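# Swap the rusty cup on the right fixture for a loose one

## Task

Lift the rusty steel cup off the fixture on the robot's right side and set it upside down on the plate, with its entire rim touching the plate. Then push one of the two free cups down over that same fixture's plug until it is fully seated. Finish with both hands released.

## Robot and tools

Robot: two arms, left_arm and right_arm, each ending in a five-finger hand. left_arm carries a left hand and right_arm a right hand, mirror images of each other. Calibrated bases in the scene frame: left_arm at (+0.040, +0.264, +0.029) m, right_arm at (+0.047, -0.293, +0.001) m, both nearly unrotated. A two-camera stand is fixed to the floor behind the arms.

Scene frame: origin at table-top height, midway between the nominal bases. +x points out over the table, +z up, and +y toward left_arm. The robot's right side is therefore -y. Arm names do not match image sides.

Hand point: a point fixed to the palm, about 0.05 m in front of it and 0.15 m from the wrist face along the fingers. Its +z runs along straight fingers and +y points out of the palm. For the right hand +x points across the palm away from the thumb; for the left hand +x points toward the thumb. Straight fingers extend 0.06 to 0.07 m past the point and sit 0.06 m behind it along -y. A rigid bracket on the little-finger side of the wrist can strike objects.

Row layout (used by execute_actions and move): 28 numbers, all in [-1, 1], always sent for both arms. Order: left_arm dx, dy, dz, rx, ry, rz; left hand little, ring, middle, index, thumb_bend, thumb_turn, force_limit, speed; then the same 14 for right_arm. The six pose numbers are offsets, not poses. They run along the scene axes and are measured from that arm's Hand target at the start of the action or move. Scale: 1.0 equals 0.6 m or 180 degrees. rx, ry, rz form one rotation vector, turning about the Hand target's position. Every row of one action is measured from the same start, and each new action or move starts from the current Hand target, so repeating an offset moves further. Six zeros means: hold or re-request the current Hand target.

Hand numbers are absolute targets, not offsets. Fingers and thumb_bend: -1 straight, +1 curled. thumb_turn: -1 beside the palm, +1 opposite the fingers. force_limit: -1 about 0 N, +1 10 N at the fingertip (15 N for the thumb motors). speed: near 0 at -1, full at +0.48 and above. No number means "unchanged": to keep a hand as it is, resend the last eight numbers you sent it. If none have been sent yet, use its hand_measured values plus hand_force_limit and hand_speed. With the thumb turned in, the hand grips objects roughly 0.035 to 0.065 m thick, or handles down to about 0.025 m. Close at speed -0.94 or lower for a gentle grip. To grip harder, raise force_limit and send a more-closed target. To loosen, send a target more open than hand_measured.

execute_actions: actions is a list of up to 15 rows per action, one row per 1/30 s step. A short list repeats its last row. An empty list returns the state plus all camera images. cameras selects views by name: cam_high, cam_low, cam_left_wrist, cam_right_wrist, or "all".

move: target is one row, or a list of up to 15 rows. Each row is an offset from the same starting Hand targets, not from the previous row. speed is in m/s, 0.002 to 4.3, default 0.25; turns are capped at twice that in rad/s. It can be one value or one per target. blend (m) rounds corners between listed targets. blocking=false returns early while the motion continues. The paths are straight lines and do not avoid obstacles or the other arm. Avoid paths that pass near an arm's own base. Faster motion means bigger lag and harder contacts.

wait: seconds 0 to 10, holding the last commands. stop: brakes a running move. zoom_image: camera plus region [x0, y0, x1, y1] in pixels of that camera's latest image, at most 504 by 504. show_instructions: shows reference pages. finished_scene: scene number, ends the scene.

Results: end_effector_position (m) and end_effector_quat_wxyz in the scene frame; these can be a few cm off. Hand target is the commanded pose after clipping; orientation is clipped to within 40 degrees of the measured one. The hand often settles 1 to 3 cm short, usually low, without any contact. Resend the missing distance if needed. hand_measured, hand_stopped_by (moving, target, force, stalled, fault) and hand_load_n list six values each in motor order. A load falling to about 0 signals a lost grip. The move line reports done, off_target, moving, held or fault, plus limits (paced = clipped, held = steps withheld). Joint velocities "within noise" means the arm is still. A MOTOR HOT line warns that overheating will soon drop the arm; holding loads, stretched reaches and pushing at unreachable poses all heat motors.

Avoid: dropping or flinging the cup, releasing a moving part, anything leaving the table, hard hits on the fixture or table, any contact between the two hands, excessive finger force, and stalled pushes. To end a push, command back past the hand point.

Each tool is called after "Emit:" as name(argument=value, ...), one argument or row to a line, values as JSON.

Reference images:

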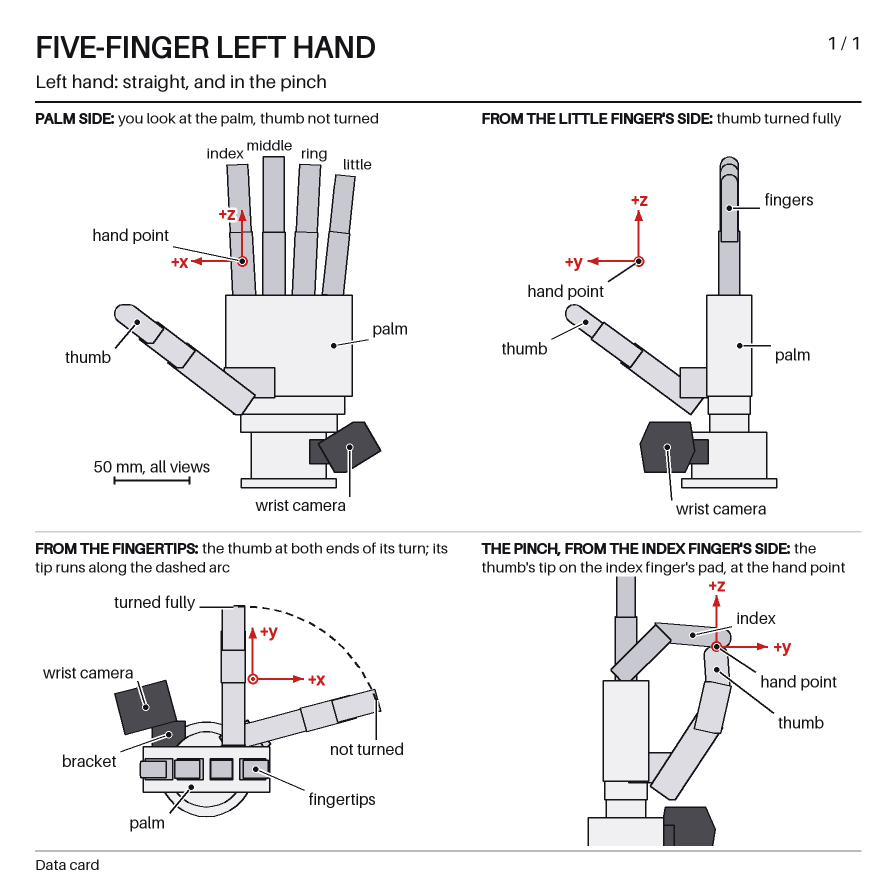

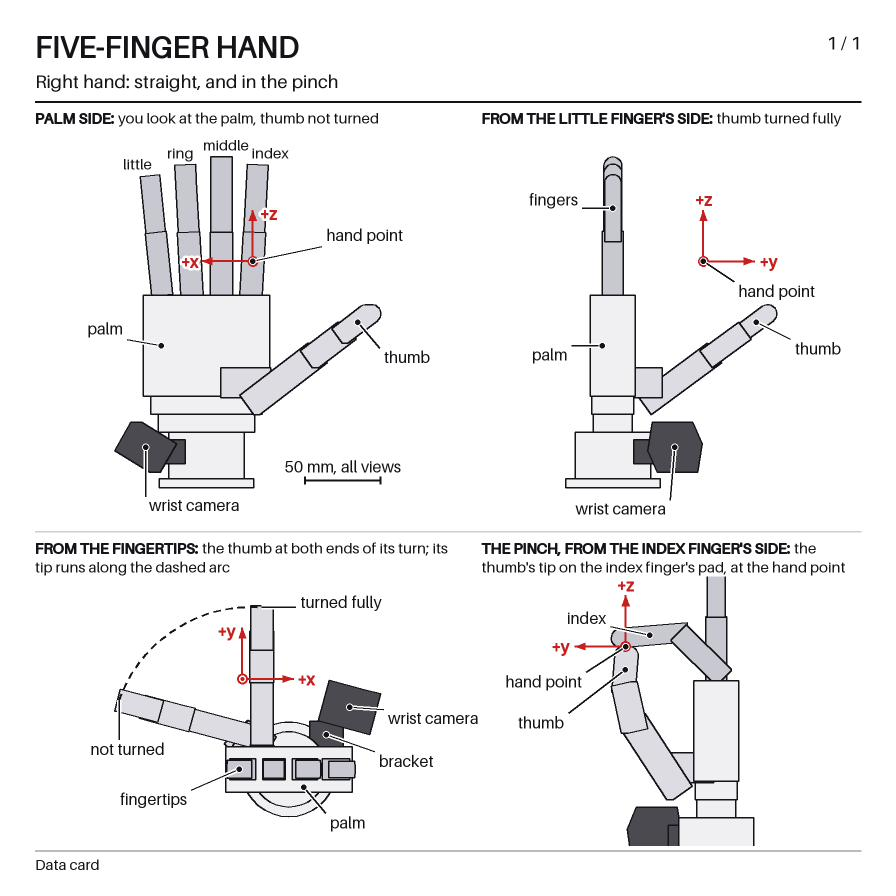

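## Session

Emit:
execute_actions(
  actions=[],
)

Scene clock: 0.00 s.
left_arm: end_effector_position=(+0.3199, +0.0654, +0.2640) hand_measured=(-1.000, -1.000, -1.000, -1.000, -1.000, -1.000) hand_load_n=(+0.0, +0.0, +0.0, +0.0, +0.0, +0.0) hand_stopped_by=(target, target, target, target, target, target) hand_force_limit=0.00 hand_speed=-0.80 end_effector_quat_wxyz=(-0.228, +0.704, -0.289, +0.607) | right_arm: end_effector_position=(+0.3340, -0.3664, +0.1098) hand_measured=(-1.000, -1.000, -1.000, -1.000, -1.000, -1.000) hand_load_n=(+0.0, +0.0, +0.0, +0.0, +0.0, +0.0) hand_stopped_by=(target, target, target, target, target, target) hand_force_limit=0.00 hand_speed=-0.80 end_effector_quat_wxyz=(+0.170, +0.949, -0.224, +0.143)
Joint positions: left_arm=[-0.935 0.435 0.306 -0.126 -0.89 -1.022] | right_arm=[0.129 1.196 0.775 -0.993 0.421 -1.009]
Joint velocities: within noise
Joint torques (N m): no reading
Heat: left arm: hottest waist 26 °C; right arm: hottest waist 23 °C.
Hand target: left_arm +0.3219, +0.0627, +0.2828; -0.221, +0.701, -0.279, +0.618 | right_arm +0.3440, -0.3652, +0.1187; +0.165, +0.947, -0.226, +0.156

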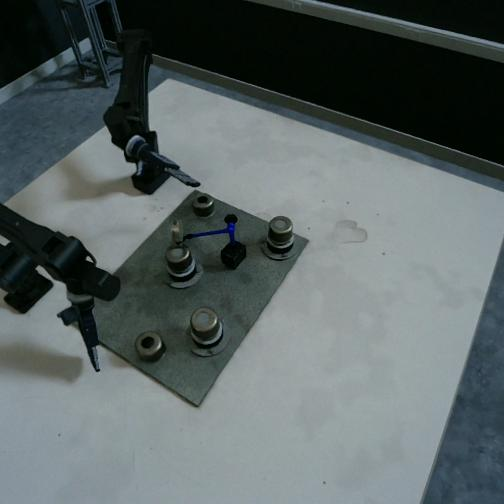

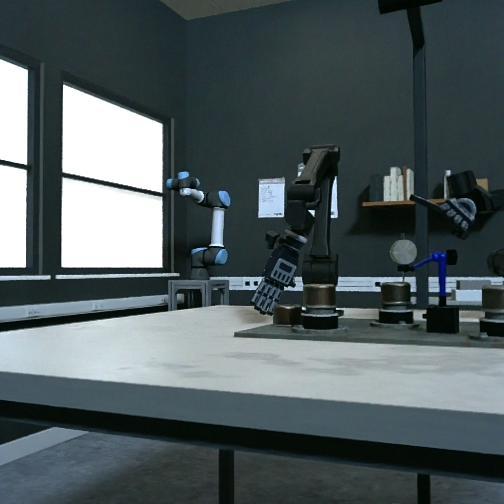

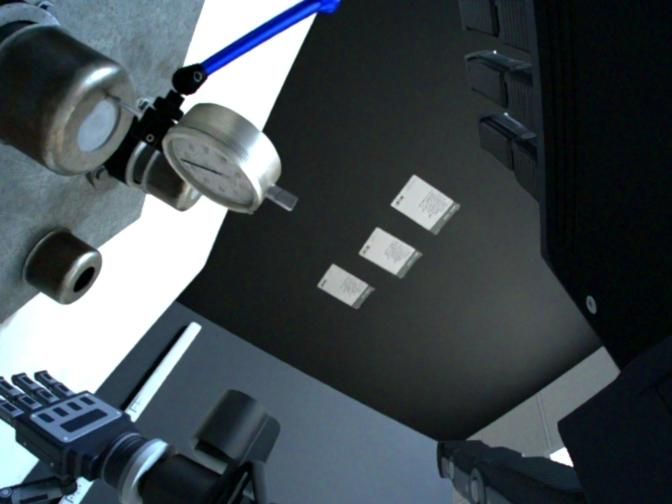

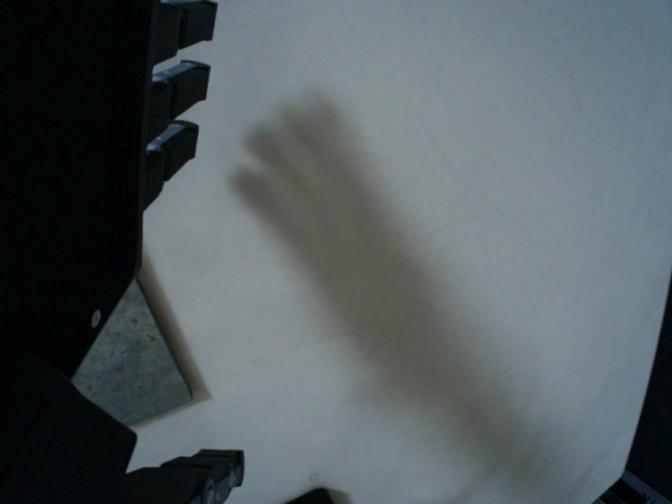

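Emit:
move(
  target=[
    [0,0.15,0.08,0,0,0,-1,-1,-1,-1,-1,-1,0,-0.8,0.093,0.075,0.27,0.147,-0.1255,-0.1265,-1,-1,-0.85,-0.75,-1,1,0,0.2],
    [0,0.33,0.08,0,0,0,-1,-1,-1,-1,-1,-1,0,-0.8,0.385,0.425,0.227,0.2943,-0.2511,-0.2529,-1,-1,-0.85,-0.75,-1,1,0,0.2],
  ],
  cameras=["all"],
  speed=0.25,
  blend=[0.05,0],
)

Scene clock: 5.43 s.
left_arm: end_effector_position=(+0.3185, +0.2555, +0.2960) hand_measured=(-1.000, -1.000, -1.000, -1.000, -1.000, -1.000) hand_load_n=(+0.0, +0.0, +0.0, +0.0, +0.0, -0.5) hand_stopped_by=(target, target, target, target, target, target) hand_force_limit=0.00 hand_speed=-0.80 end_effector_quat_wxyz=(-0.192, +0.723, -0.270, +0.606) | right_arm: end_effector_position=(+0.5544, -0.1207, +0.2243) hand_measured=(-1.000, -1.000, -0.850, -0.750, -1.000, +1.000) hand_load_n=(+0.0, +0.0, +0.0, +0.0, +0.0, +0.0) hand_stopped_by=(target, target, target, target, target, target) hand_force_limit=0.00 hand_speed=0.20 end_effector_quat_wxyz=(-0.272, +0.655, -0.643, +0.290)
Joint positions: left_arm=[0.634 0.213 0.364 -0.397 0.668 -0.753] | right_arm=[0.342 1.345 1.182 -0.624 0.266 0.216]
Joint torques (N m): left_arm=[2.14 3.84 13.59 2.59 0.26 0.19] | right_arm=[0.15 -9.29 12.41 1.96 0.14 0.11]
Heat: left arm: hottest waist 26 °C; right arm: hottest waist 23 °C.
Hand target: left_arm +0.3219, +0.2608, +0.3309; -0.221, +0.701, -0.279, +0.618 | right_arm +0.5750, -0.1101, +0.2548; -0.302, +0.639, -0.639, +0.303
Off the commanded pose: left_arm 0.035 m, 4 deg | right_arm 0.038 m, 4 deg.
move: off_target (left_arm, right_arm)

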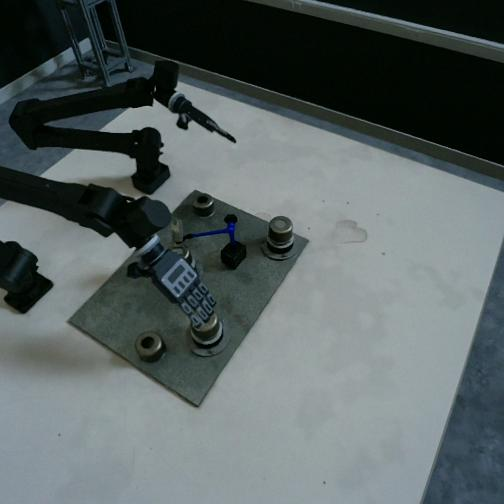

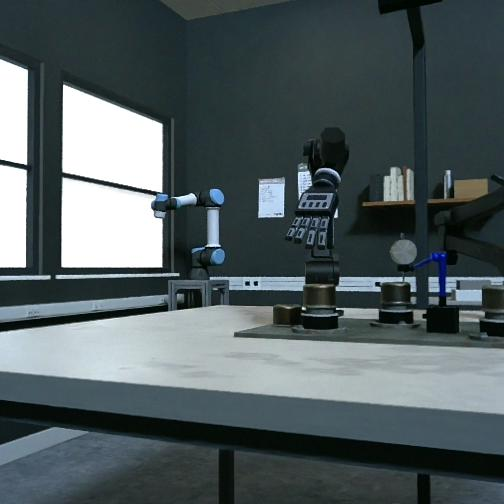

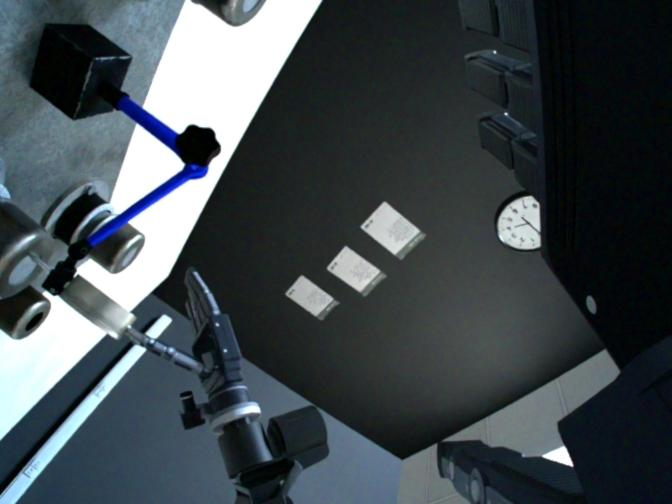

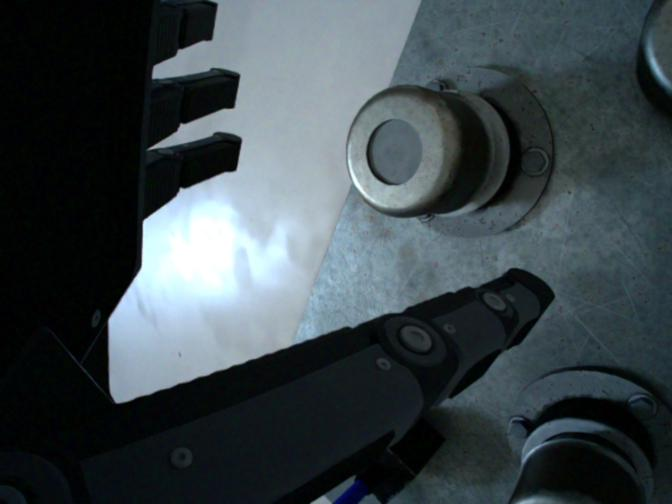

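Emit:
move(
  target=[0,0,0,0,0,0,-1,-1,-1,-1,-1,-1,0,-0.8,0.058,-0.015,-0.175,0,0,0,-1,-1,-0.85,-0.75,-1,1,0,0.2],
  cameras=["cam_right_wrist"],
  speed=0.15,
)

Scene clock: 7.80 s.
left_arm: end_effector_position=(+0.3184, +0.2554, +0.2960) hand_measured=(-1.000, -1.000, -1.000, -1.000, -1.000, -1.000) hand_load_n=(+0.0, +0.5, +0.0, +0.0, +0.0, +0.0) hand_stopped_by=(target, target, target, target, target, target) hand_force_limit=0.00 hand_speed=-0.80 end_effector_quat_wxyz=(-0.192, +0.723, -0.270, +0.606) | right_arm: end_effector_position=(+0.6028, -0.1173, +0.1432) hand_measured=(-1.000, -1.000, -0.850, -0.750, -1.000, +1.000) hand_load_n=(+0.0, +0.0, +0.0, +0.0, +0.0, +0.0) hand_stopped_by=(target, target, target, target, target, target) hand_force_limit=0.00 hand_speed=0.20 end_effector_quat_wxyz=(-0.293, +0.643, -0.643, +0.296)
Joint positions: left_arm=[0.634 0.213 0.364 -0.397 0.668 -0.753] | right_arm=[0.311 1.504 1.104 -0.337 0.24 0.209]
Joint torques (N m): left_arm=[1.96 3.78 13.59 2.58 0.29 0.16] | right_arm=[0.03 -11.4 8.28 2.41 -0.13 -0.19]
Heat: left arm: hottest waist 26 °C; right arm: hottest waist 23 °C.
Hand target: left_arm +0.3219, +0.2607, +0.3309; -0.221, +0.701, -0.279, +0.618 | right_arm +0.6097, -0.1192, +0.1497; -0.302, +0.639, -0.639, +0.303
Off the commanded pose: left_arm 0.035 m, 4 deg | right_arm 0.010 m, 1 deg.
move: off_target (left_arm)
Images, in order (width x height): cam_right_wrist 672x504.

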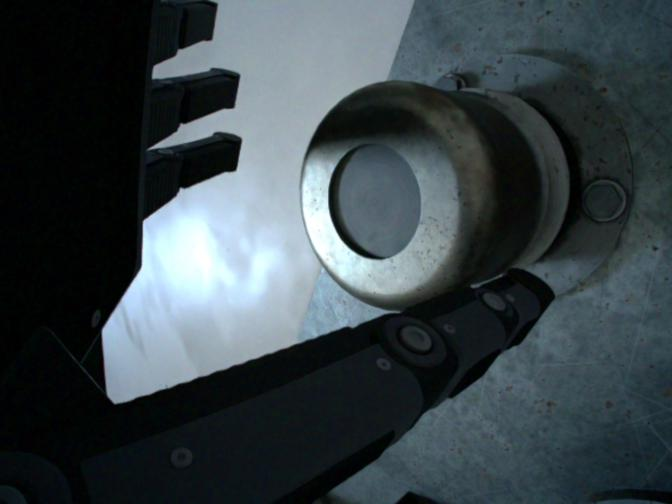

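Emit:
move(
  target=[
    [0,0,0,0,0,0,-1,-1,-1,-1,-1,-1,0,-0.8,-0.001,-0.008,-0.02,0,0,0,-1,-1,-0.85,-0.75,-1,1,0,0.2],
    [0,0,0,0,0,0,-1,-1,-1,-1,-1,-1,0,-0.8,-0.001,-0.008,-0.0645,0,0,0,-1,-1,-0.85,-0.75,-1,1,0,0.2],
    [0,0,0,0,0,0,-1,-1,-1,-1,-1,-1,0,-0.8,-0.001,-0.008,-0.0645,0,0,0,-1,-1,0.3,0.3,0,1,-0.6,-0.8],
  ],
  cameras=["cam_right_wrist"],
  speed=[0.1,0.1,0.05],
  blend=[0.004,0,0],
)

Scene clock: 11.53 s.
left_arm: end_effector_position=(+0.3184, +0.2554, +0.2960) hand_measured=(-1.000, -1.000, -1.000, -1.000, -1.000, -1.000) hand_load_n=(+0.0, +0.0, +0.0, +0.0, +0.0, -0.5) hand_stopped_by=(target, target, target, target, target, target) hand_force_limit=0.00 hand_speed=-0.80 end_effector_quat_wxyz=(-0.192, +0.723, -0.270, +0.606) | right_arm: end_effector_position=(+0.6025, -0.1217, +0.1060) hand_measured=(-1.000, -1.000, -0.318, -0.310, -0.814, +1.000) hand_load_n=(+0.0, +0.0, +4.0, +2.5, +6.5, +0.5) hand_stopped_by=(target, target, force, force, force, target) hand_force_limit=-0.60 hand_speed=-0.80 end_effector_quat_wxyz=(-0.295, +0.643, -0.642, +0.296)
Joint positions: left_arm=[0.634 0.213 0.364 -0.397 0.668 -0.753] | right_arm=[0.301 1.543 1.039 -0.227 0.23 0.2]
Joint torques (N m): left_arm=[2.02 3.78 13.61 2.59 0.29 0.16] | right_arm=[-0.32 -11.46 7.61 2.15 -0.04 -0.14]
Heat: left arm: hottest waist 26 °C; right arm: hottest waist 23 °C.
Hand target: left_arm +0.3219, +0.2607, +0.3309; -0.221, +0.701, -0.279, +0.618 | right_arm +0.6091, -0.1238, +0.1112; -0.302, +0.639, -0.639, +0.303
Off the commanded pose: left_arm 0.035 m, 4 deg | right_arm 0.009 m, 1 deg.
move: off_target (left_arm)
Images, in order (width x height): cam_right_wrist 672x504.

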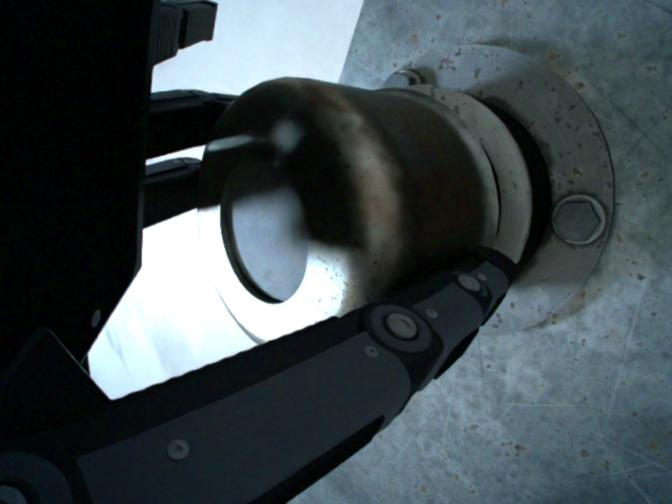

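Emit:
move(
  target=[
    [0,0,0,0,0,0,-1,-1,-1,-1,-1,-1,0,-0.8,0,0,0,0,0,0,-1,-1,-0.85,-0.75,-1,1,0,0],
    [0,0,0,0,0,0,-1,-1,-1,-1,-1,-1,0,-0.8,0,0.003,0.05,0,0,0,-1,-1,-0.85,-0.75,-1,1,0,0],
    [0,0,0,0,0,0,-1,-1,-1,-1,-1,-1,0,-0.8,0.001,0.003,0.0055,0,0,0,-1,-1,-0.85,-0.75,-1,1,0,0],
    [0,0,0,0,0,0,-1,-1,-1,-1,-1,-1,0,-0.8,0.001,0.003,0.0055,0,0,0,-1,-1,0.3,0.3,0,1,-0.6,-0.8],
  ],
  cameras=["cam_right_wrist"],
  speed=[0.1,0.12,0.1,0.05],
)

Scene clock: 16.13 s.
left_arm: end_effector_position=(+0.3184, +0.2554, +0.2960) hand_measured=(-1.000, -1.000, -1.000, -1.000, -1.000, -1.000) hand_load_n=(+0.0, +0.0, +0.0, +0.0, +0.0, -0.5) hand_stopped_by=(target, target, target, target, target, target) hand_force_limit=0.00 hand_speed=-0.80 end_effector_quat_wxyz=(-0.192, +0.723, -0.270, +0.606) | right_arm: end_effector_position=(+0.6007, -0.1224, +0.1075) hand_measured=(-1.000, -1.000, -0.336, -0.328, -0.786, +1.000) hand_load_n=(+0.0, +0.0, +6.0, +0.5, +6.0, +1.0) hand_stopped_by=(target, target, force, force, force, target) hand_force_limit=-0.60 hand_speed=-0.80 end_effector_quat_wxyz=(-0.293, +0.643, -0.642, +0.295)
Joint positions: left_arm=[0.634 0.213 0.364 -0.397 0.668 -0.753] | right_arm=[0.301 1.538 1.039 -0.237 0.231 0.2]
Joint torques (N m): left_arm=[2.02 3.78 13.57 2.56 0.29 0.16] | right_arm=[0.21 -11.16 8.28 2.14 0.07 -0.08]
Heat: left arm: hottest waist 26 °C; right arm: hottest elbow 24 °C.
Hand target: left_arm +0.3219, +0.2607, +0.3309; -0.221, +0.701, -0.279, +0.618 | right_arm +0.6097, -0.1221, +0.1144; -0.302, +0.639, -0.639, +0.303
Off the commanded pose: left_arm 0.035 m, 4 deg | right_arm 0.011 m, 1 deg.
move: off_target (left_arm, right_arm); target 4's new numbers were sent with right_arm's hand 0.012 m and 2 deg from that target
Images, in order (width x height): cam_right_wrist 672x504.

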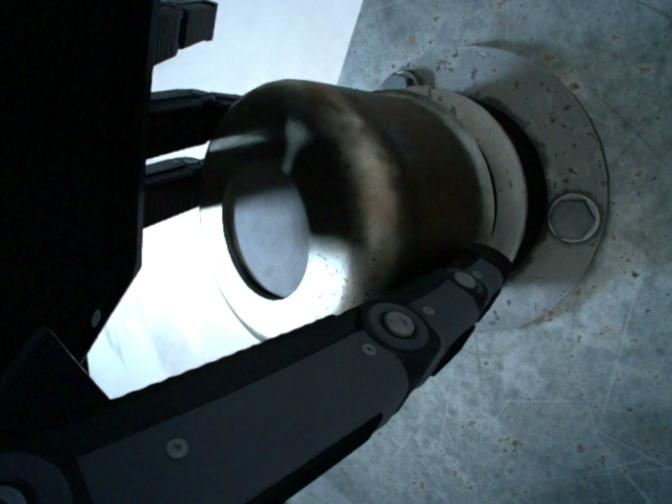

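Emit:
move(
  target=[
    [0,0,0,0,0,0,-1,-1,-1,-1,-1,-1,0,-0.8,0,0,0,0,0,0,-1,-1,0.4,0.4,0.1,1,0.6,-0.85],
    [0,0,0,0,0,0,-1,-1,-1,-1,-1,-1,0,-0.8,0.02,0.0,0.125,0,-0.02,0,-1,-1,0.4,0.4,0.1,1,0.6,-0.85],
  ],
  cameras=["cam_right_wrist"],
  speed=0.06,
)

Scene clock: 19.10 s.
left_arm: end_effector_position=(+0.3184, +0.2554, +0.2960) hand_measured=(-1.000, -1.000, -1.000, -1.000, -1.000, -1.000) hand_load_n=(+0.0, +0.0, +0.0, +0.0, +0.0, +0.0) hand_stopped_by=(target, target, target, target, target, target) hand_force_limit=0.00 hand_speed=-0.80 end_effector_quat_wxyz=(-0.192, +0.723, -0.270, +0.606) | right_arm: end_effector_position=(+0.6010, -0.1233, +0.1163) hand_measured=(-1.000, -1.000, -0.326, -0.290, -0.780, +1.000) hand_load_n=(+0.0, -0.5, +5.0, +13.0, +9.5, +2.5) hand_stopped_by=(target, target, force, force, force, target) hand_force_limit=0.60 hand_speed=-0.85 end_effector_quat_wxyz=(-0.282, +0.647, -0.645, +0.292)
Joint positions: left_arm=[0.634 0.213 0.364 -0.397 0.668 -0.753] | right_arm=[0.301 1.536 1.075 -0.301 0.236 0.2]
Joint torques (N m): left_arm=[1.96 3.72 13.59 2.58 0.28 0.16] | right_arm=[-0.15 -16.44 12.59 0.35 0.37 -0.25]
Heat: left arm: hottest elbow 27 °C; right arm: hottest elbow 24 °C.
Hand target: left_arm +0.3219, +0.2607, +0.3309; -0.221, +0.701, -0.279, +0.618 | right_arm +0.6217, -0.1220, +0.1895; -0.322, +0.630, -0.629, +0.323
Off the commanded pose: left_arm 0.035 m, 4 deg | right_arm 0.076 m, 6 deg.
move: off_target (left_arm, right_arm)
Images, in order (width x height): cam_right_wrist 672x504.

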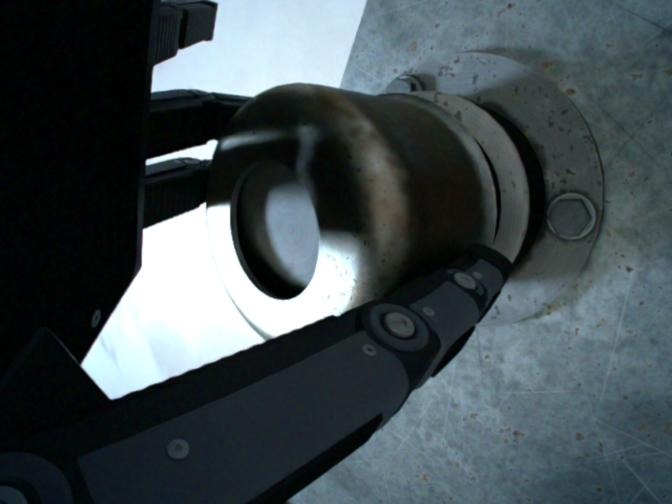

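Emit:
move(
  target=[0,0,0,0,0,0,-1,-1,-1,-1,-1,-1,0,-0.8,0.025,0.0,0.01,0,-0.012,0,-1,-1,0.4,0.4,0.1,1,0.6,-0.85],
  cameras=["cam_right_wrist"],
  speed=0.06,
)

Scene clock: 20.53 s.
left_arm: end_effector_position=(+0.3184, +0.2554, +0.2960) hand_measured=(-1.000, -1.000, -1.000, -1.000, -1.000, -1.000) hand_load_n=(+0.0, +0.0, +0.0, +0.0, +0.0, +0.0) hand_stopped_by=(target, target, target, target, target, target) hand_force_limit=0.00 hand_speed=-0.80 end_effector_quat_wxyz=(-0.192, +0.723, -0.270, +0.606) | right_arm: end_effector_position=(+0.6016, -0.1237, +0.1170) hand_measured=(-1.000, -1.000, -0.326, -0.290, -0.780, +1.000) hand_load_n=(+0.0, +0.0, +3.5, +11.5, +10.5, +3.0) hand_stopped_by=(target, target, force, force, force, target) hand_force_limit=0.60 hand_speed=-0.85 end_effector_quat_wxyz=(-0.281, +0.648, -0.644, +0.293)
Joint positions: left_arm=[0.634 0.213 0.364 -0.397 0.668 -0.753] | right_arm=[0.301 1.536 1.076 -0.301 0.238 0.197]
Joint torques (N m): left_arm=[2.02 3.78 13.59 2.58 0.29 0.16] | right_arm=[-0.26 -15.5 13.44 1.91 0.48 -0.38]
Heat: left arm: hottest elbow 27 °C; right arm: hottest elbow 24 °C.
Hand target: left_arm +0.3219, +0.2607, +0.3309; -0.221, +0.701, -0.279, +0.618 | right_arm +0.6367, -0.1221, +0.1954; -0.334, +0.623, -0.623, +0.335
Off the commanded pose: left_arm 0.035 m, 4 deg | right_arm 0.086 m, 9 deg.
move: off_target (left_arm, right_arm)
Images, in order (width x height): cam_right_wrist 672x504.

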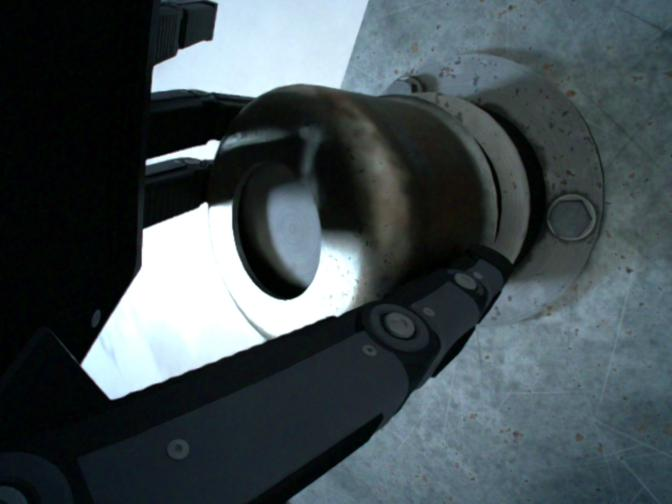

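Emit:
move(
  target=[0,0,0,0,0,0,-1,-1,-1,-1,-1,-1,0,-0.8,0.01,0.003,0.03,0,0,0,-1,-1,0.4,0.4,0.1,1,0.6,-0.85],
  cameras=["cam_right_wrist","cam_low"],
  speed=0.05,
)

Emit:
zoom_image(
  camera="cam_low",
  region=[290, 260, 350, 320],
)

Scene clock: 22.17 s.
left_arm: end_effector_position=(+0.3184, +0.2554, +0.2960) hand_measured=(-1.000, -1.000, -1.000, -1.000, -1.000, -1.000) hand_load_n=(+0.0, +0.0, +0.0, +0.0, +0.0, +0.0) hand_stopped_by=(target, target, target, target, target, target) hand_force_limit=0.00 hand_speed=-0.80 end_effector_quat_wxyz=(-0.192, +0.723, -0.270, +0.606) | right_arm: end_effector_position=(+0.6020, -0.1238, +0.1417) hand_measured=(-1.000, -1.000, -0.326, -0.290, -0.780, +1.000) hand_load_n=(+0.0, +0.0, +2.0, +8.0, +13.5, +1.5) hand_stopped_by=(target, target, force, force, force, target) hand_force_limit=0.60 hand_speed=-0.85 end_effector_quat_wxyz=(-0.283, +0.652, -0.637, +0.298)
Joint positions: left_arm=[0.634 0.213 0.364 -0.397 0.668 -0.753] | right_arm=[0.302 1.506 1.11 -0.354 0.237 0.179]
Joint torques (N m): left_arm=[2.02 3.72 13.59 2.59 0.29 0.16] | right_arm=[-0.67 -13.92 14.93 2.04 0.38 -0.18]
Heat: left arm: hottest elbow 28 °C; right arm: hottest elbow 25 °C.
Hand target: left_arm +0.3219, +0.2607, +0.3309; -0.221, +0.701, -0.279, +0.618 | right_arm +0.6427, -0.1203, +0.2134; -0.334, +0.623, -0.623, +0.335
Off the commanded pose: left_arm 0.035 m, 4 deg | right_arm 0.083 m, 8 deg.
move: off_target (left_arm, right_arm)
Images, in order (width x height): cam_low 504x504, cam_right_wrist 672x504.

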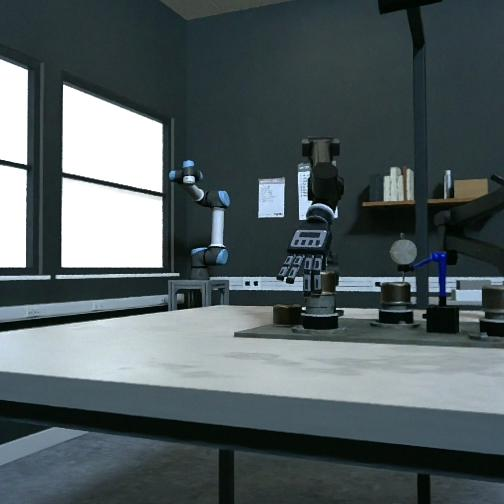

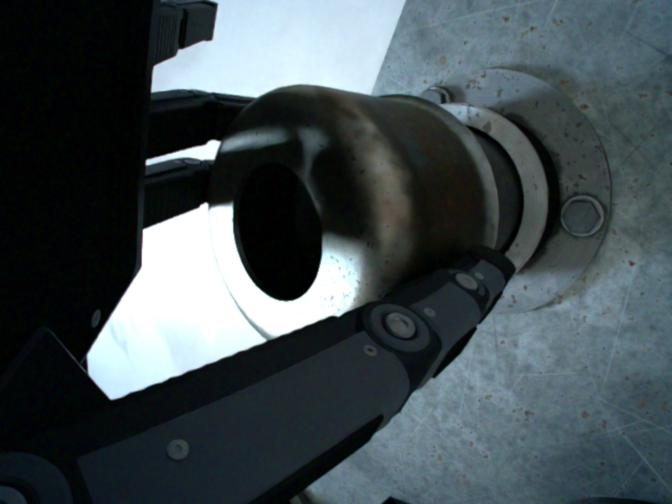

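Scaled by 8.400.

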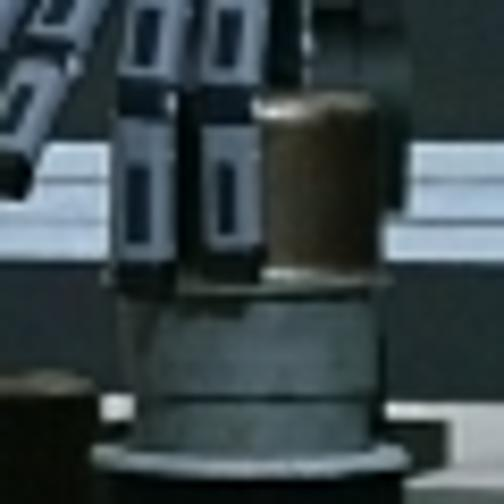

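Emit:
move(
  target=[
    [0,0,0,0,0,0,-1,-1,-1,-1,-1,-1,0,-0.8,0,0,0,0,0,0,-1,-1,0.5,0.45,0.1,1,0.7,-0.85],
    [0,0,0,0,0,0,-1,-1,-1,-1,-1,-1,0,-0.8,-0.01,0,0.07,0,0.005,0,-1,-1,0.5,0.45,0.1,1,0.7,-0.85],
  ],
  cameras=["cam_right_wrist","cam_low"],
  speed=0.07,
)

Emit:
zoom_image(
  camera="cam_low",
  region=[280, 240, 360, 320],
)

Scene clock: 24.83 s.
left_arm: end_effector_position=(+0.3184, +0.2554, +0.2960) hand_measured=(-1.000, -1.000, -1.000, -1.000, -1.000, -1.000) hand_load_n=(+0.0, +0.0, +0.0, +0.0, +0.0, +0.0) hand_stopped_by=(target, target, target, target, target, target) hand_force_limit=0.00 hand_speed=-0.80 end_effector_quat_wxyz=(-0.192, +0.723, -0.270, +0.606) | right_arm: end_effector_position=(+0.6150, -0.1227, +0.2033) hand_measured=(-1.000, -1.000, -0.302, -0.280, -0.782, +1.000) hand_load_n=(+0.0, +0.0, +1.0, +11.5, +13.5, -0.5) hand_stopped_by=(target, target, force, force, force, target) hand_force_limit=0.70 hand_speed=-0.85 end_effector_quat_wxyz=(-0.295, +0.645, -0.634, +0.309)
Joint positions: left_arm=[0.634 0.213 0.364 -0.397 0.668 -0.753] | right_arm=[0.3 1.472 1.226 -0.469 0.244 0.175]
Joint torques (N m): left_arm=[2.08 3.78 13.59 2.58 0.29 0.16] | right_arm=[-0.62 -13.27 13.64 1.42 0.07 -0.1]
Heat: left arm: hottest elbow 28 °C; right arm: hottest elbow 26 °C.
Hand target: left_arm +0.3219, +0.2607, +0.3309; -0.221, +0.701, -0.279, +0.618 | right_arm +0.6368, -0.1203, +0.2553; -0.329, +0.626, -0.625, +0.330
Off the commanded pose: left_arm 0.035 m, 4 deg | right_arm 0.056 m, 5 deg.
move: off_target (left_arm, right_arm)
Images, in order (width x height): cam_low 504x504, cam_right_wrist 672x504.

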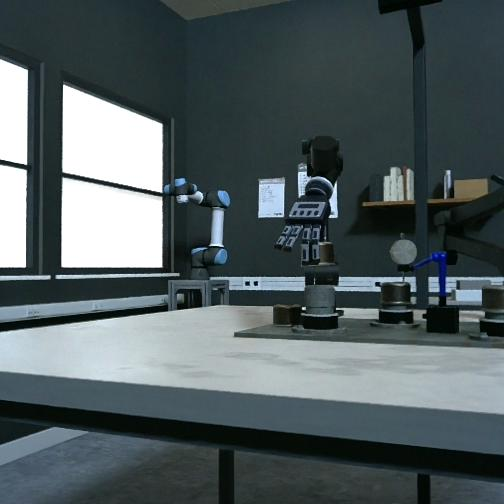

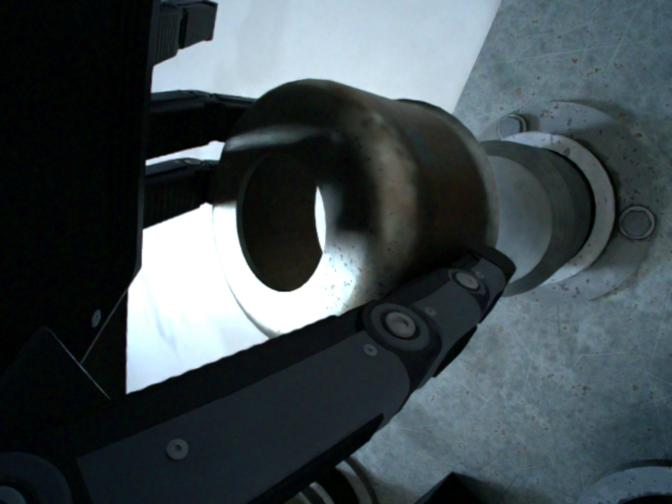

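Scaled by 6.300.

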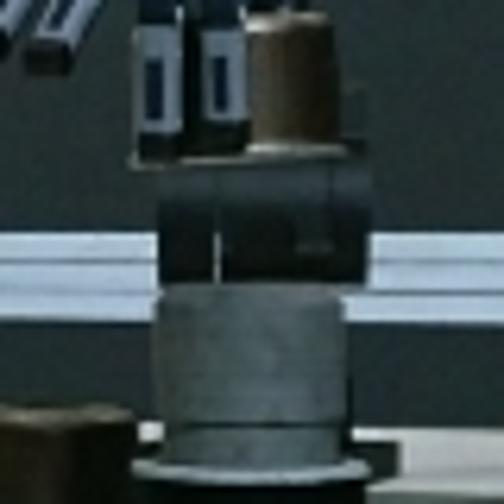

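Emit:
move(
  target=[
    [0,0,0,0,0,0,-1,-1,-1,-1,-1,-1,0,-0.8,0,0,0,0,0,0,-1,-1,0.55,0.45,0.1,1,0.7,-0.85],
    [0,0,0,0,0,0,-1,-1,-1,-1,-1,-1,0,-0.8,0.007,-0.176,0,0,0.005,0,-1,-1,0.55,0.45,0.1,1,0.7,-0.85],
    [0,0,0,0,0,0,-1,-1,-1,-1,-1,-1,0,-0.8,0.007,-0.176,-0.265,0,0.03,0,-1,-1,0.55,0.45,0.1,1,0.7,-0.85],
  ],
  cameras=["cam_right_wrist","cam_low","cam_high"],
  speed=[0.07,0.12,0.1],
  blend=[0,0.02,0],
)

Emit:
zoom_image(
  camera="cam_low",
  region=[230, 250, 340, 340],
)

Emit:
zoom_image(
  camera="cam_high",
  region=[100, 260, 260, 420],
)

Scene clock: 31.23 s.
left_arm: end_effector_position=(+0.3184, +0.2554, +0.2960) hand_measured=(-1.000, -1.000, -1.000, -1.000, -1.000, -1.000) hand_load_n=(+0.0, +0.0, +0.5, +0.0, +0.0, -0.5) hand_stopped_by=(target, target, target, target, target, target) hand_force_limit=0.00 hand_speed=-0.80 end_effector_quat_wxyz=(-0.192, +0.723, -0.270, +0.606) | right_arm: end_effector_position=(+0.6281, -0.2240, +0.0782) hand_measured=(-1.000, -1.000, -0.278, -0.280, -0.782, +1.000) hand_load_n=(+0.0, +0.0, +10.0, +8.0, +17.0, +1.0) hand_stopped_by=(target, target, force, force, force, target) hand_force_limit=0.70 hand_speed=-0.85 end_effector_quat_wxyz=(-0.281, +0.649, -0.648, +0.283)
Joint positions: left_arm=[0.634 0.213 0.364 -0.397 0.668 -0.753] | right_arm=[0.077 1.608 1.049 -0.193 0.062 0.052]
Joint torques (N m): left_arm=[1.96 3.78 13.59 2.59 0.29 0.16] | right_arm=[-0.26 -13.33 8.09 2.74 -0.2 -0.06]
Heat: left arm: hottest elbow 30 °C; right arm: hottest elbow 27 °C.
Hand target: left_arm +0.3219, +0.2607, +0.3309; -0.221, +0.701, -0.279, +0.618 | right_arm +0.6410, -0.2258, +0.0963; -0.299, +0.641, -0.640, +0.300
Off the commanded pose: left_arm 0.035 m, 4 deg | right_arm 0.022 m, 3 deg.
move: off_target (left_arm, right_arm)
Images, in order (width x height): cam_high 504x504, cam_low 504x504, cam_right_wrist 672x504.

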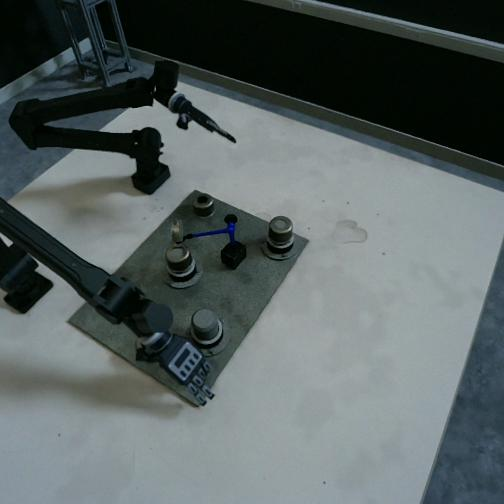

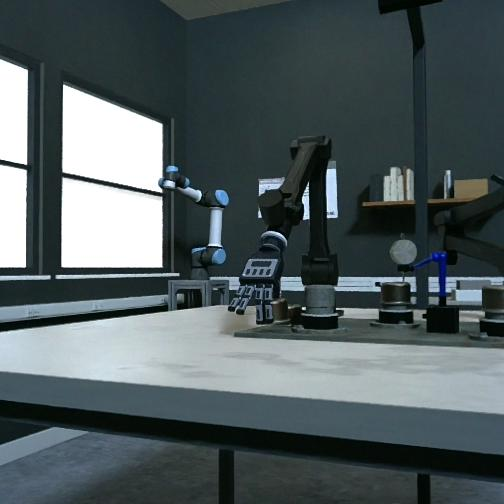

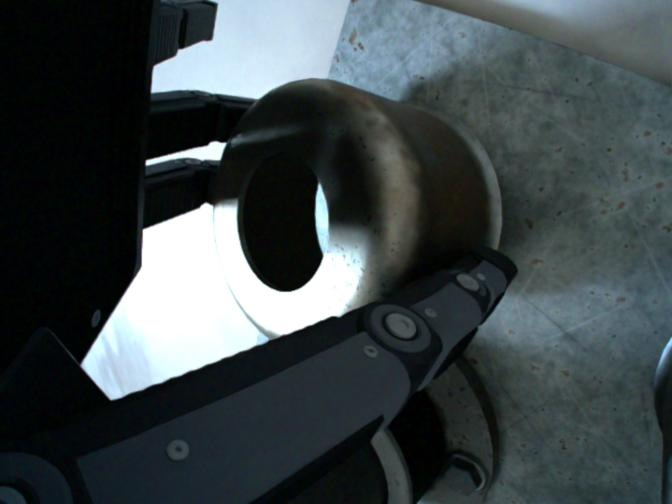

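Scaled by 4.582.

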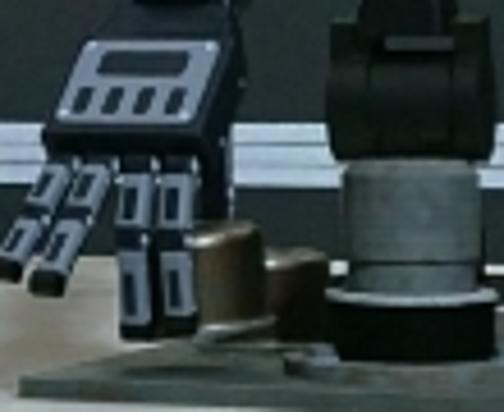

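Scaled by 3.150.

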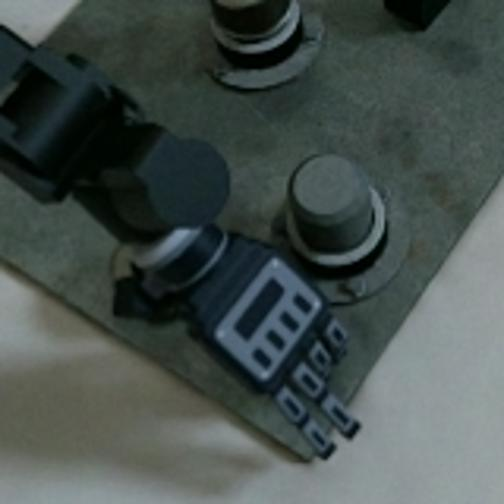

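Emit:
zoom_image(
  camera="cam_low",
  region=[250, 292, 300, 332],
)

Scaled by 10.080.

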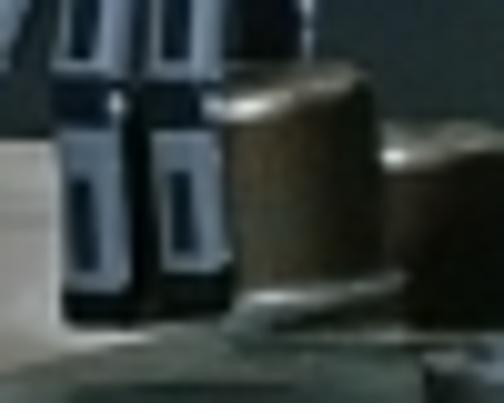

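Emit:
move(
  target=[0,0,0,0,0,0,-1,-1,-1,-1,-1,-1,0,-0.8,0.004,0,-0.018,-0.028,-0.008,0,-1,-1,0.55,0.45,0.1,1,0.7,-0.85],
  cameras=["cam_right_wrist","cam_low"],
  speed=0.06,
)

Emit:
zoom_image(
  camera="cam_low",
  region=[250, 292, 300, 332],
)

Scene clock: 34.60 s.
left_arm: end_effector_position=(+0.3184, +0.2554, +0.2960) hand_measured=(-1.000, -1.000, -1.000, -1.000, -1.000, -1.000) hand_load_n=(+0.0, +0.0, +0.0, +0.0, +0.0, +0.0) hand_stopped_by=(target, target, target, target, target, target) hand_force_limit=0.00 hand_speed=-0.80 end_effector_quat_wxyz=(-0.192, +0.723, -0.270, +0.606) | right_arm: end_effector_position=(+0.6323, -0.2297, +0.0714) hand_measured=(-1.000, -1.000, -0.278, -0.280, -0.782, +1.000) hand_load_n=(+0.0, +0.0, +10.0, +7.5, +17.0, +1.0) hand_stopped_by=(target, target, force, force, force, target) hand_force_limit=0.70 hand_speed=-0.85 end_effector_quat_wxyz=(-0.264, +0.654, -0.633, +0.321)
Joint positions: left_arm=[0.634 0.213 0.364 -0.397 0.668 -0.753] | right_arm=[0.097 1.618 1.031 -0.136 0.137 0.006]
Joint torques (N m): left_arm=[2.02 3.78 13.6 2.58 0.29 0.16] | right_arm=[0.62 -12.57 7.95 2.74 0.04 -0.13]
Heat: left arm: hottest elbow 30 °C; right arm: hottest elbow 27 °C.
Hand target: left_arm +0.3219, +0.2607, +0.3309; -0.221, +0.701, -0.279, +0.618 | right_arm +0.6434, -0.2260, +0.0856; -0.279, +0.650, -0.623, +0.336
Off the commanded pose: left_arm 0.035 m, 4 deg | right_arm 0.018 m, 3 deg.
move: off_target (left_arm, right_arm)
Images, in order (width x height): cam_low 504x504, cam_right_wrist 672x504.

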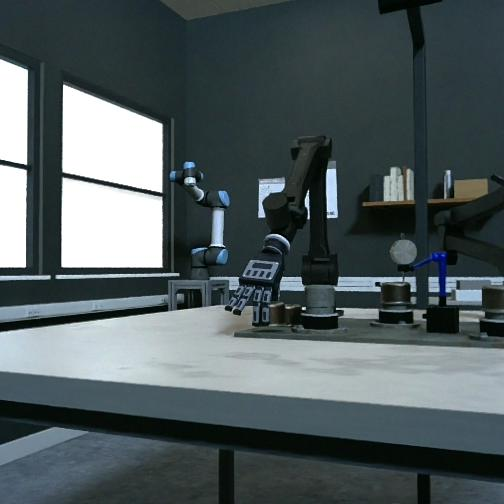

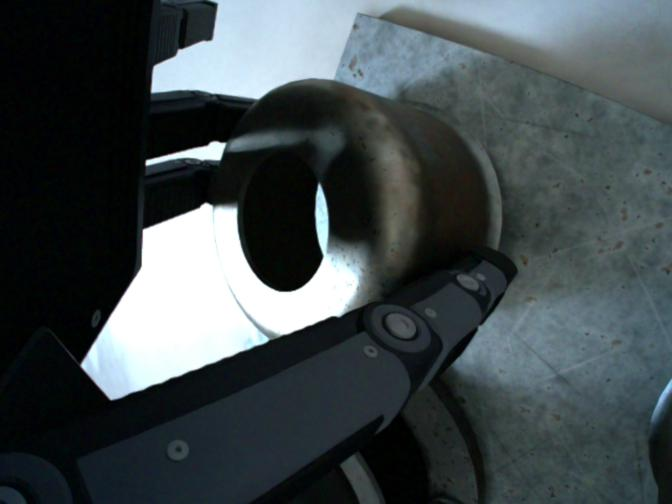

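Scaled by 10.080.

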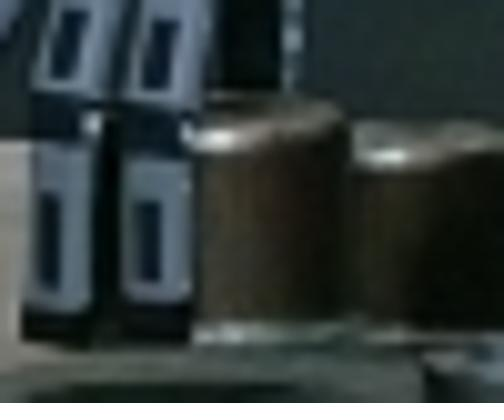

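Emit:
move(
  target=[0,0,0,0,0,0,-1,-1,-1,-1,-1,-1,0,-0.8,0,0,-0.03,0,0,0,-1,-1,0.55,0.45,0.1,1,0.7,-0.85],
  cameras=["cam_right_wrist","cam_low"],
  speed=0.05,
)

Emit:
zoom_image(
  camera="cam_low",
  region=[250, 292, 300, 342],
)

Scene clock: 36.80 s.
left_arm: end_effector_position=(+0.3184, +0.2554, +0.2960) hand_measured=(-1.000, -1.000, -1.000, -1.000, -1.000, -1.000) hand_load_n=(+0.0, +0.0, +0.0, +0.0, +0.0, +0.0) hand_stopped_by=(target, target, target, target, target, target) hand_force_limit=0.00 hand_speed=-0.80 end_effector_quat_wxyz=(-0.192, +0.723, -0.270, +0.606) | right_arm: end_effector_position=(+0.6346, -0.2295, +0.0591) hand_measured=(-1.000, -1.000, -0.278, -0.280, -0.782, +1.000) hand_load_n=(+0.0, +0.0, +9.5, +7.5, +17.5, +1.0) hand_stopped_by=(target, target, force, force, force, target) hand_force_limit=0.70 hand_speed=-0.85 end_effector_quat_wxyz=(-0.267, +0.652, -0.631, +0.325)
Joint positions: left_arm=[0.634 0.213 0.364 -0.397 0.668 -0.753] | right_arm=[0.097 1.639 1.014 -0.085 0.138 0.005]
Joint torques (N m): left_arm=[2.02 3.78 13.59 2.58 0.29 0.16] | right_arm=[0.26 -12.22 7.51 2.69 0.04 -0.12]
Heat: left arm: hottest elbow 31 °C; right arm: hottest elbow 27 °C.
Hand target: left_arm +0.3219, +0.2607, +0.3309; -0.221, +0.701, -0.279, +0.618 | right_arm +0.6434, -0.2258, +0.0676; -0.279, +0.650, -0.623, +0.336
Off the commanded pose: left_arm 0.035 m, 4 deg | right_arm 0.013 m, 2 deg.
move: off_target (left_arm, right_arm)
Images, in order (width x height): cam_low 504x504, cam_right_wrist 672x504.

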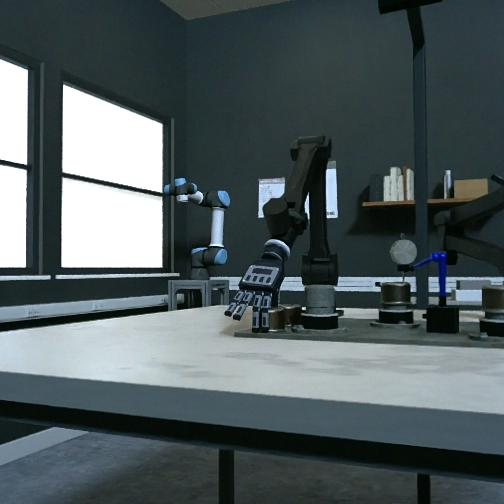

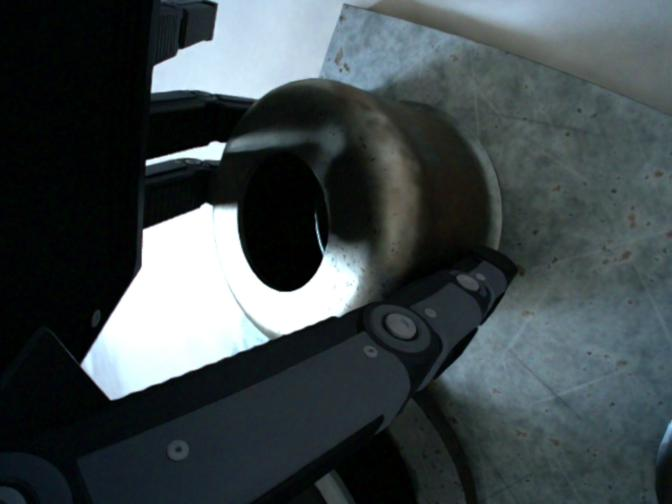

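Scaled by 10.080.

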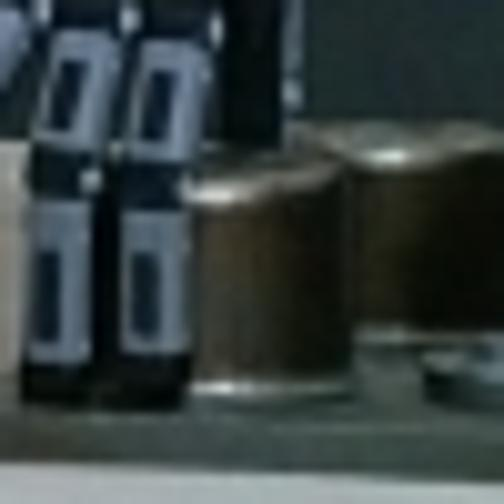

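Emit:
move(
  target=[0,0,0,0,0,0,-1,-1,-1,-1,-1,-1,0,-0.8,0,0,-0.015,0,0,0,-1,-1,0.55,0.45,0.1,1,0.7,-0.85],
  cameras=["cam_right_wrist","cam_low"],
  speed=0.04,
)

Emit:
zoom_image(
  camera="cam_low",
  region=[250, 292, 300, 342],
)

Scene clock: 38.30 s.
left_arm: end_effector_position=(+0.3184, +0.2554, +0.2960) hand_measured=(-1.000, -1.000, -1.000, -1.000, -1.000, -1.000) hand_load_n=(+0.0, +0.0, -0.5, +0.0, +0.0, -0.5) hand_stopped_by=(target, target, target, target, target, target) hand_force_limit=0.00 hand_speed=-0.80 end_effector_quat_wxyz=(-0.192, +0.723, -0.270, +0.606) | right_arm: end_effector_position=(+0.6377, -0.2292, +0.0579) hand_measured=(-1.000, -1.000, -0.278, -0.280, -0.782, +1.000) hand_load_n=(+0.0, -0.5, +9.5, +7.5, +17.5, +1.5) hand_stopped_by=(target, target, force, force, force, target) hand_force_limit=0.70 hand_speed=-0.85 end_effector_quat_wxyz=(-0.273, +0.649, -0.629, +0.329)
Joint positions: left_arm=[0.634 0.213 0.364 -0.397 0.668 -0.753] | right_arm=[0.097 1.645 1.008 -0.058 0.138 0.005]
Joint torques (N m): left_arm=[2.02 3.78 13.57 2.58 0.28 0.16] | right_arm=[0.62 -10.75 7.16 2.35 0.03 -0.09]
Heat: left arm: hottest elbow 31 °C; right arm: hottest elbow 27 °C.
Hand target: left_arm +0.3219, +0.2607, +0.3309; -0.221, +0.701, -0.279, +0.618 | right_arm +0.6434, -0.2258, +0.0585; -0.279, +0.650, -0.623, +0.336
Off the commanded pose: left_arm 0.035 m, 4 deg | right_arm 0.007 m, 1 deg.
move: off_target (left_arm)
Images, in order (width x height): cam_low 504x504, cam_right_wrist 672x504.

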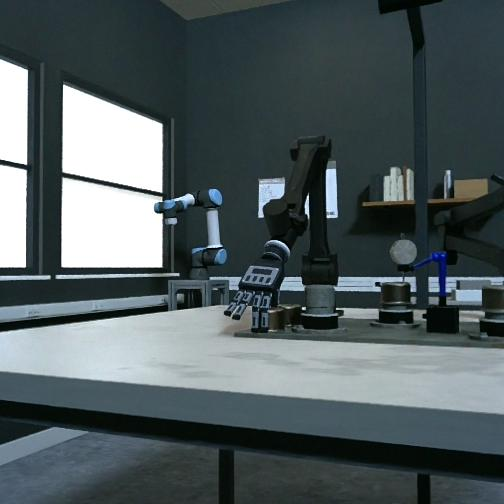

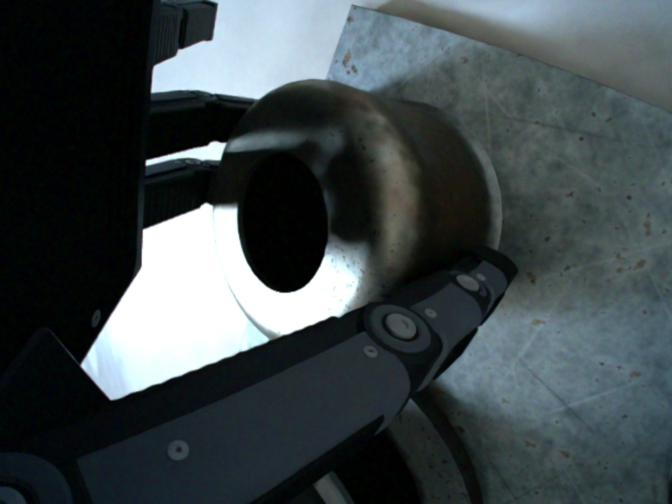

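Scaled by 10.080.

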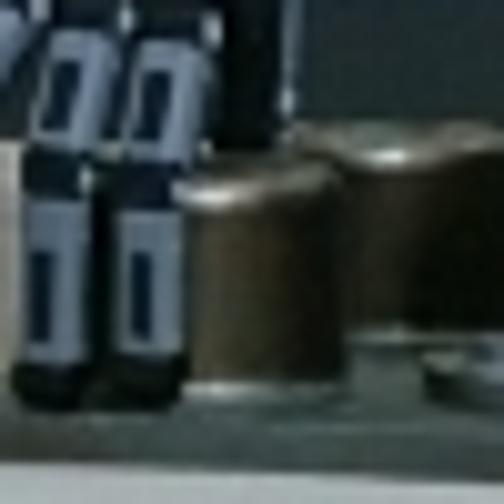

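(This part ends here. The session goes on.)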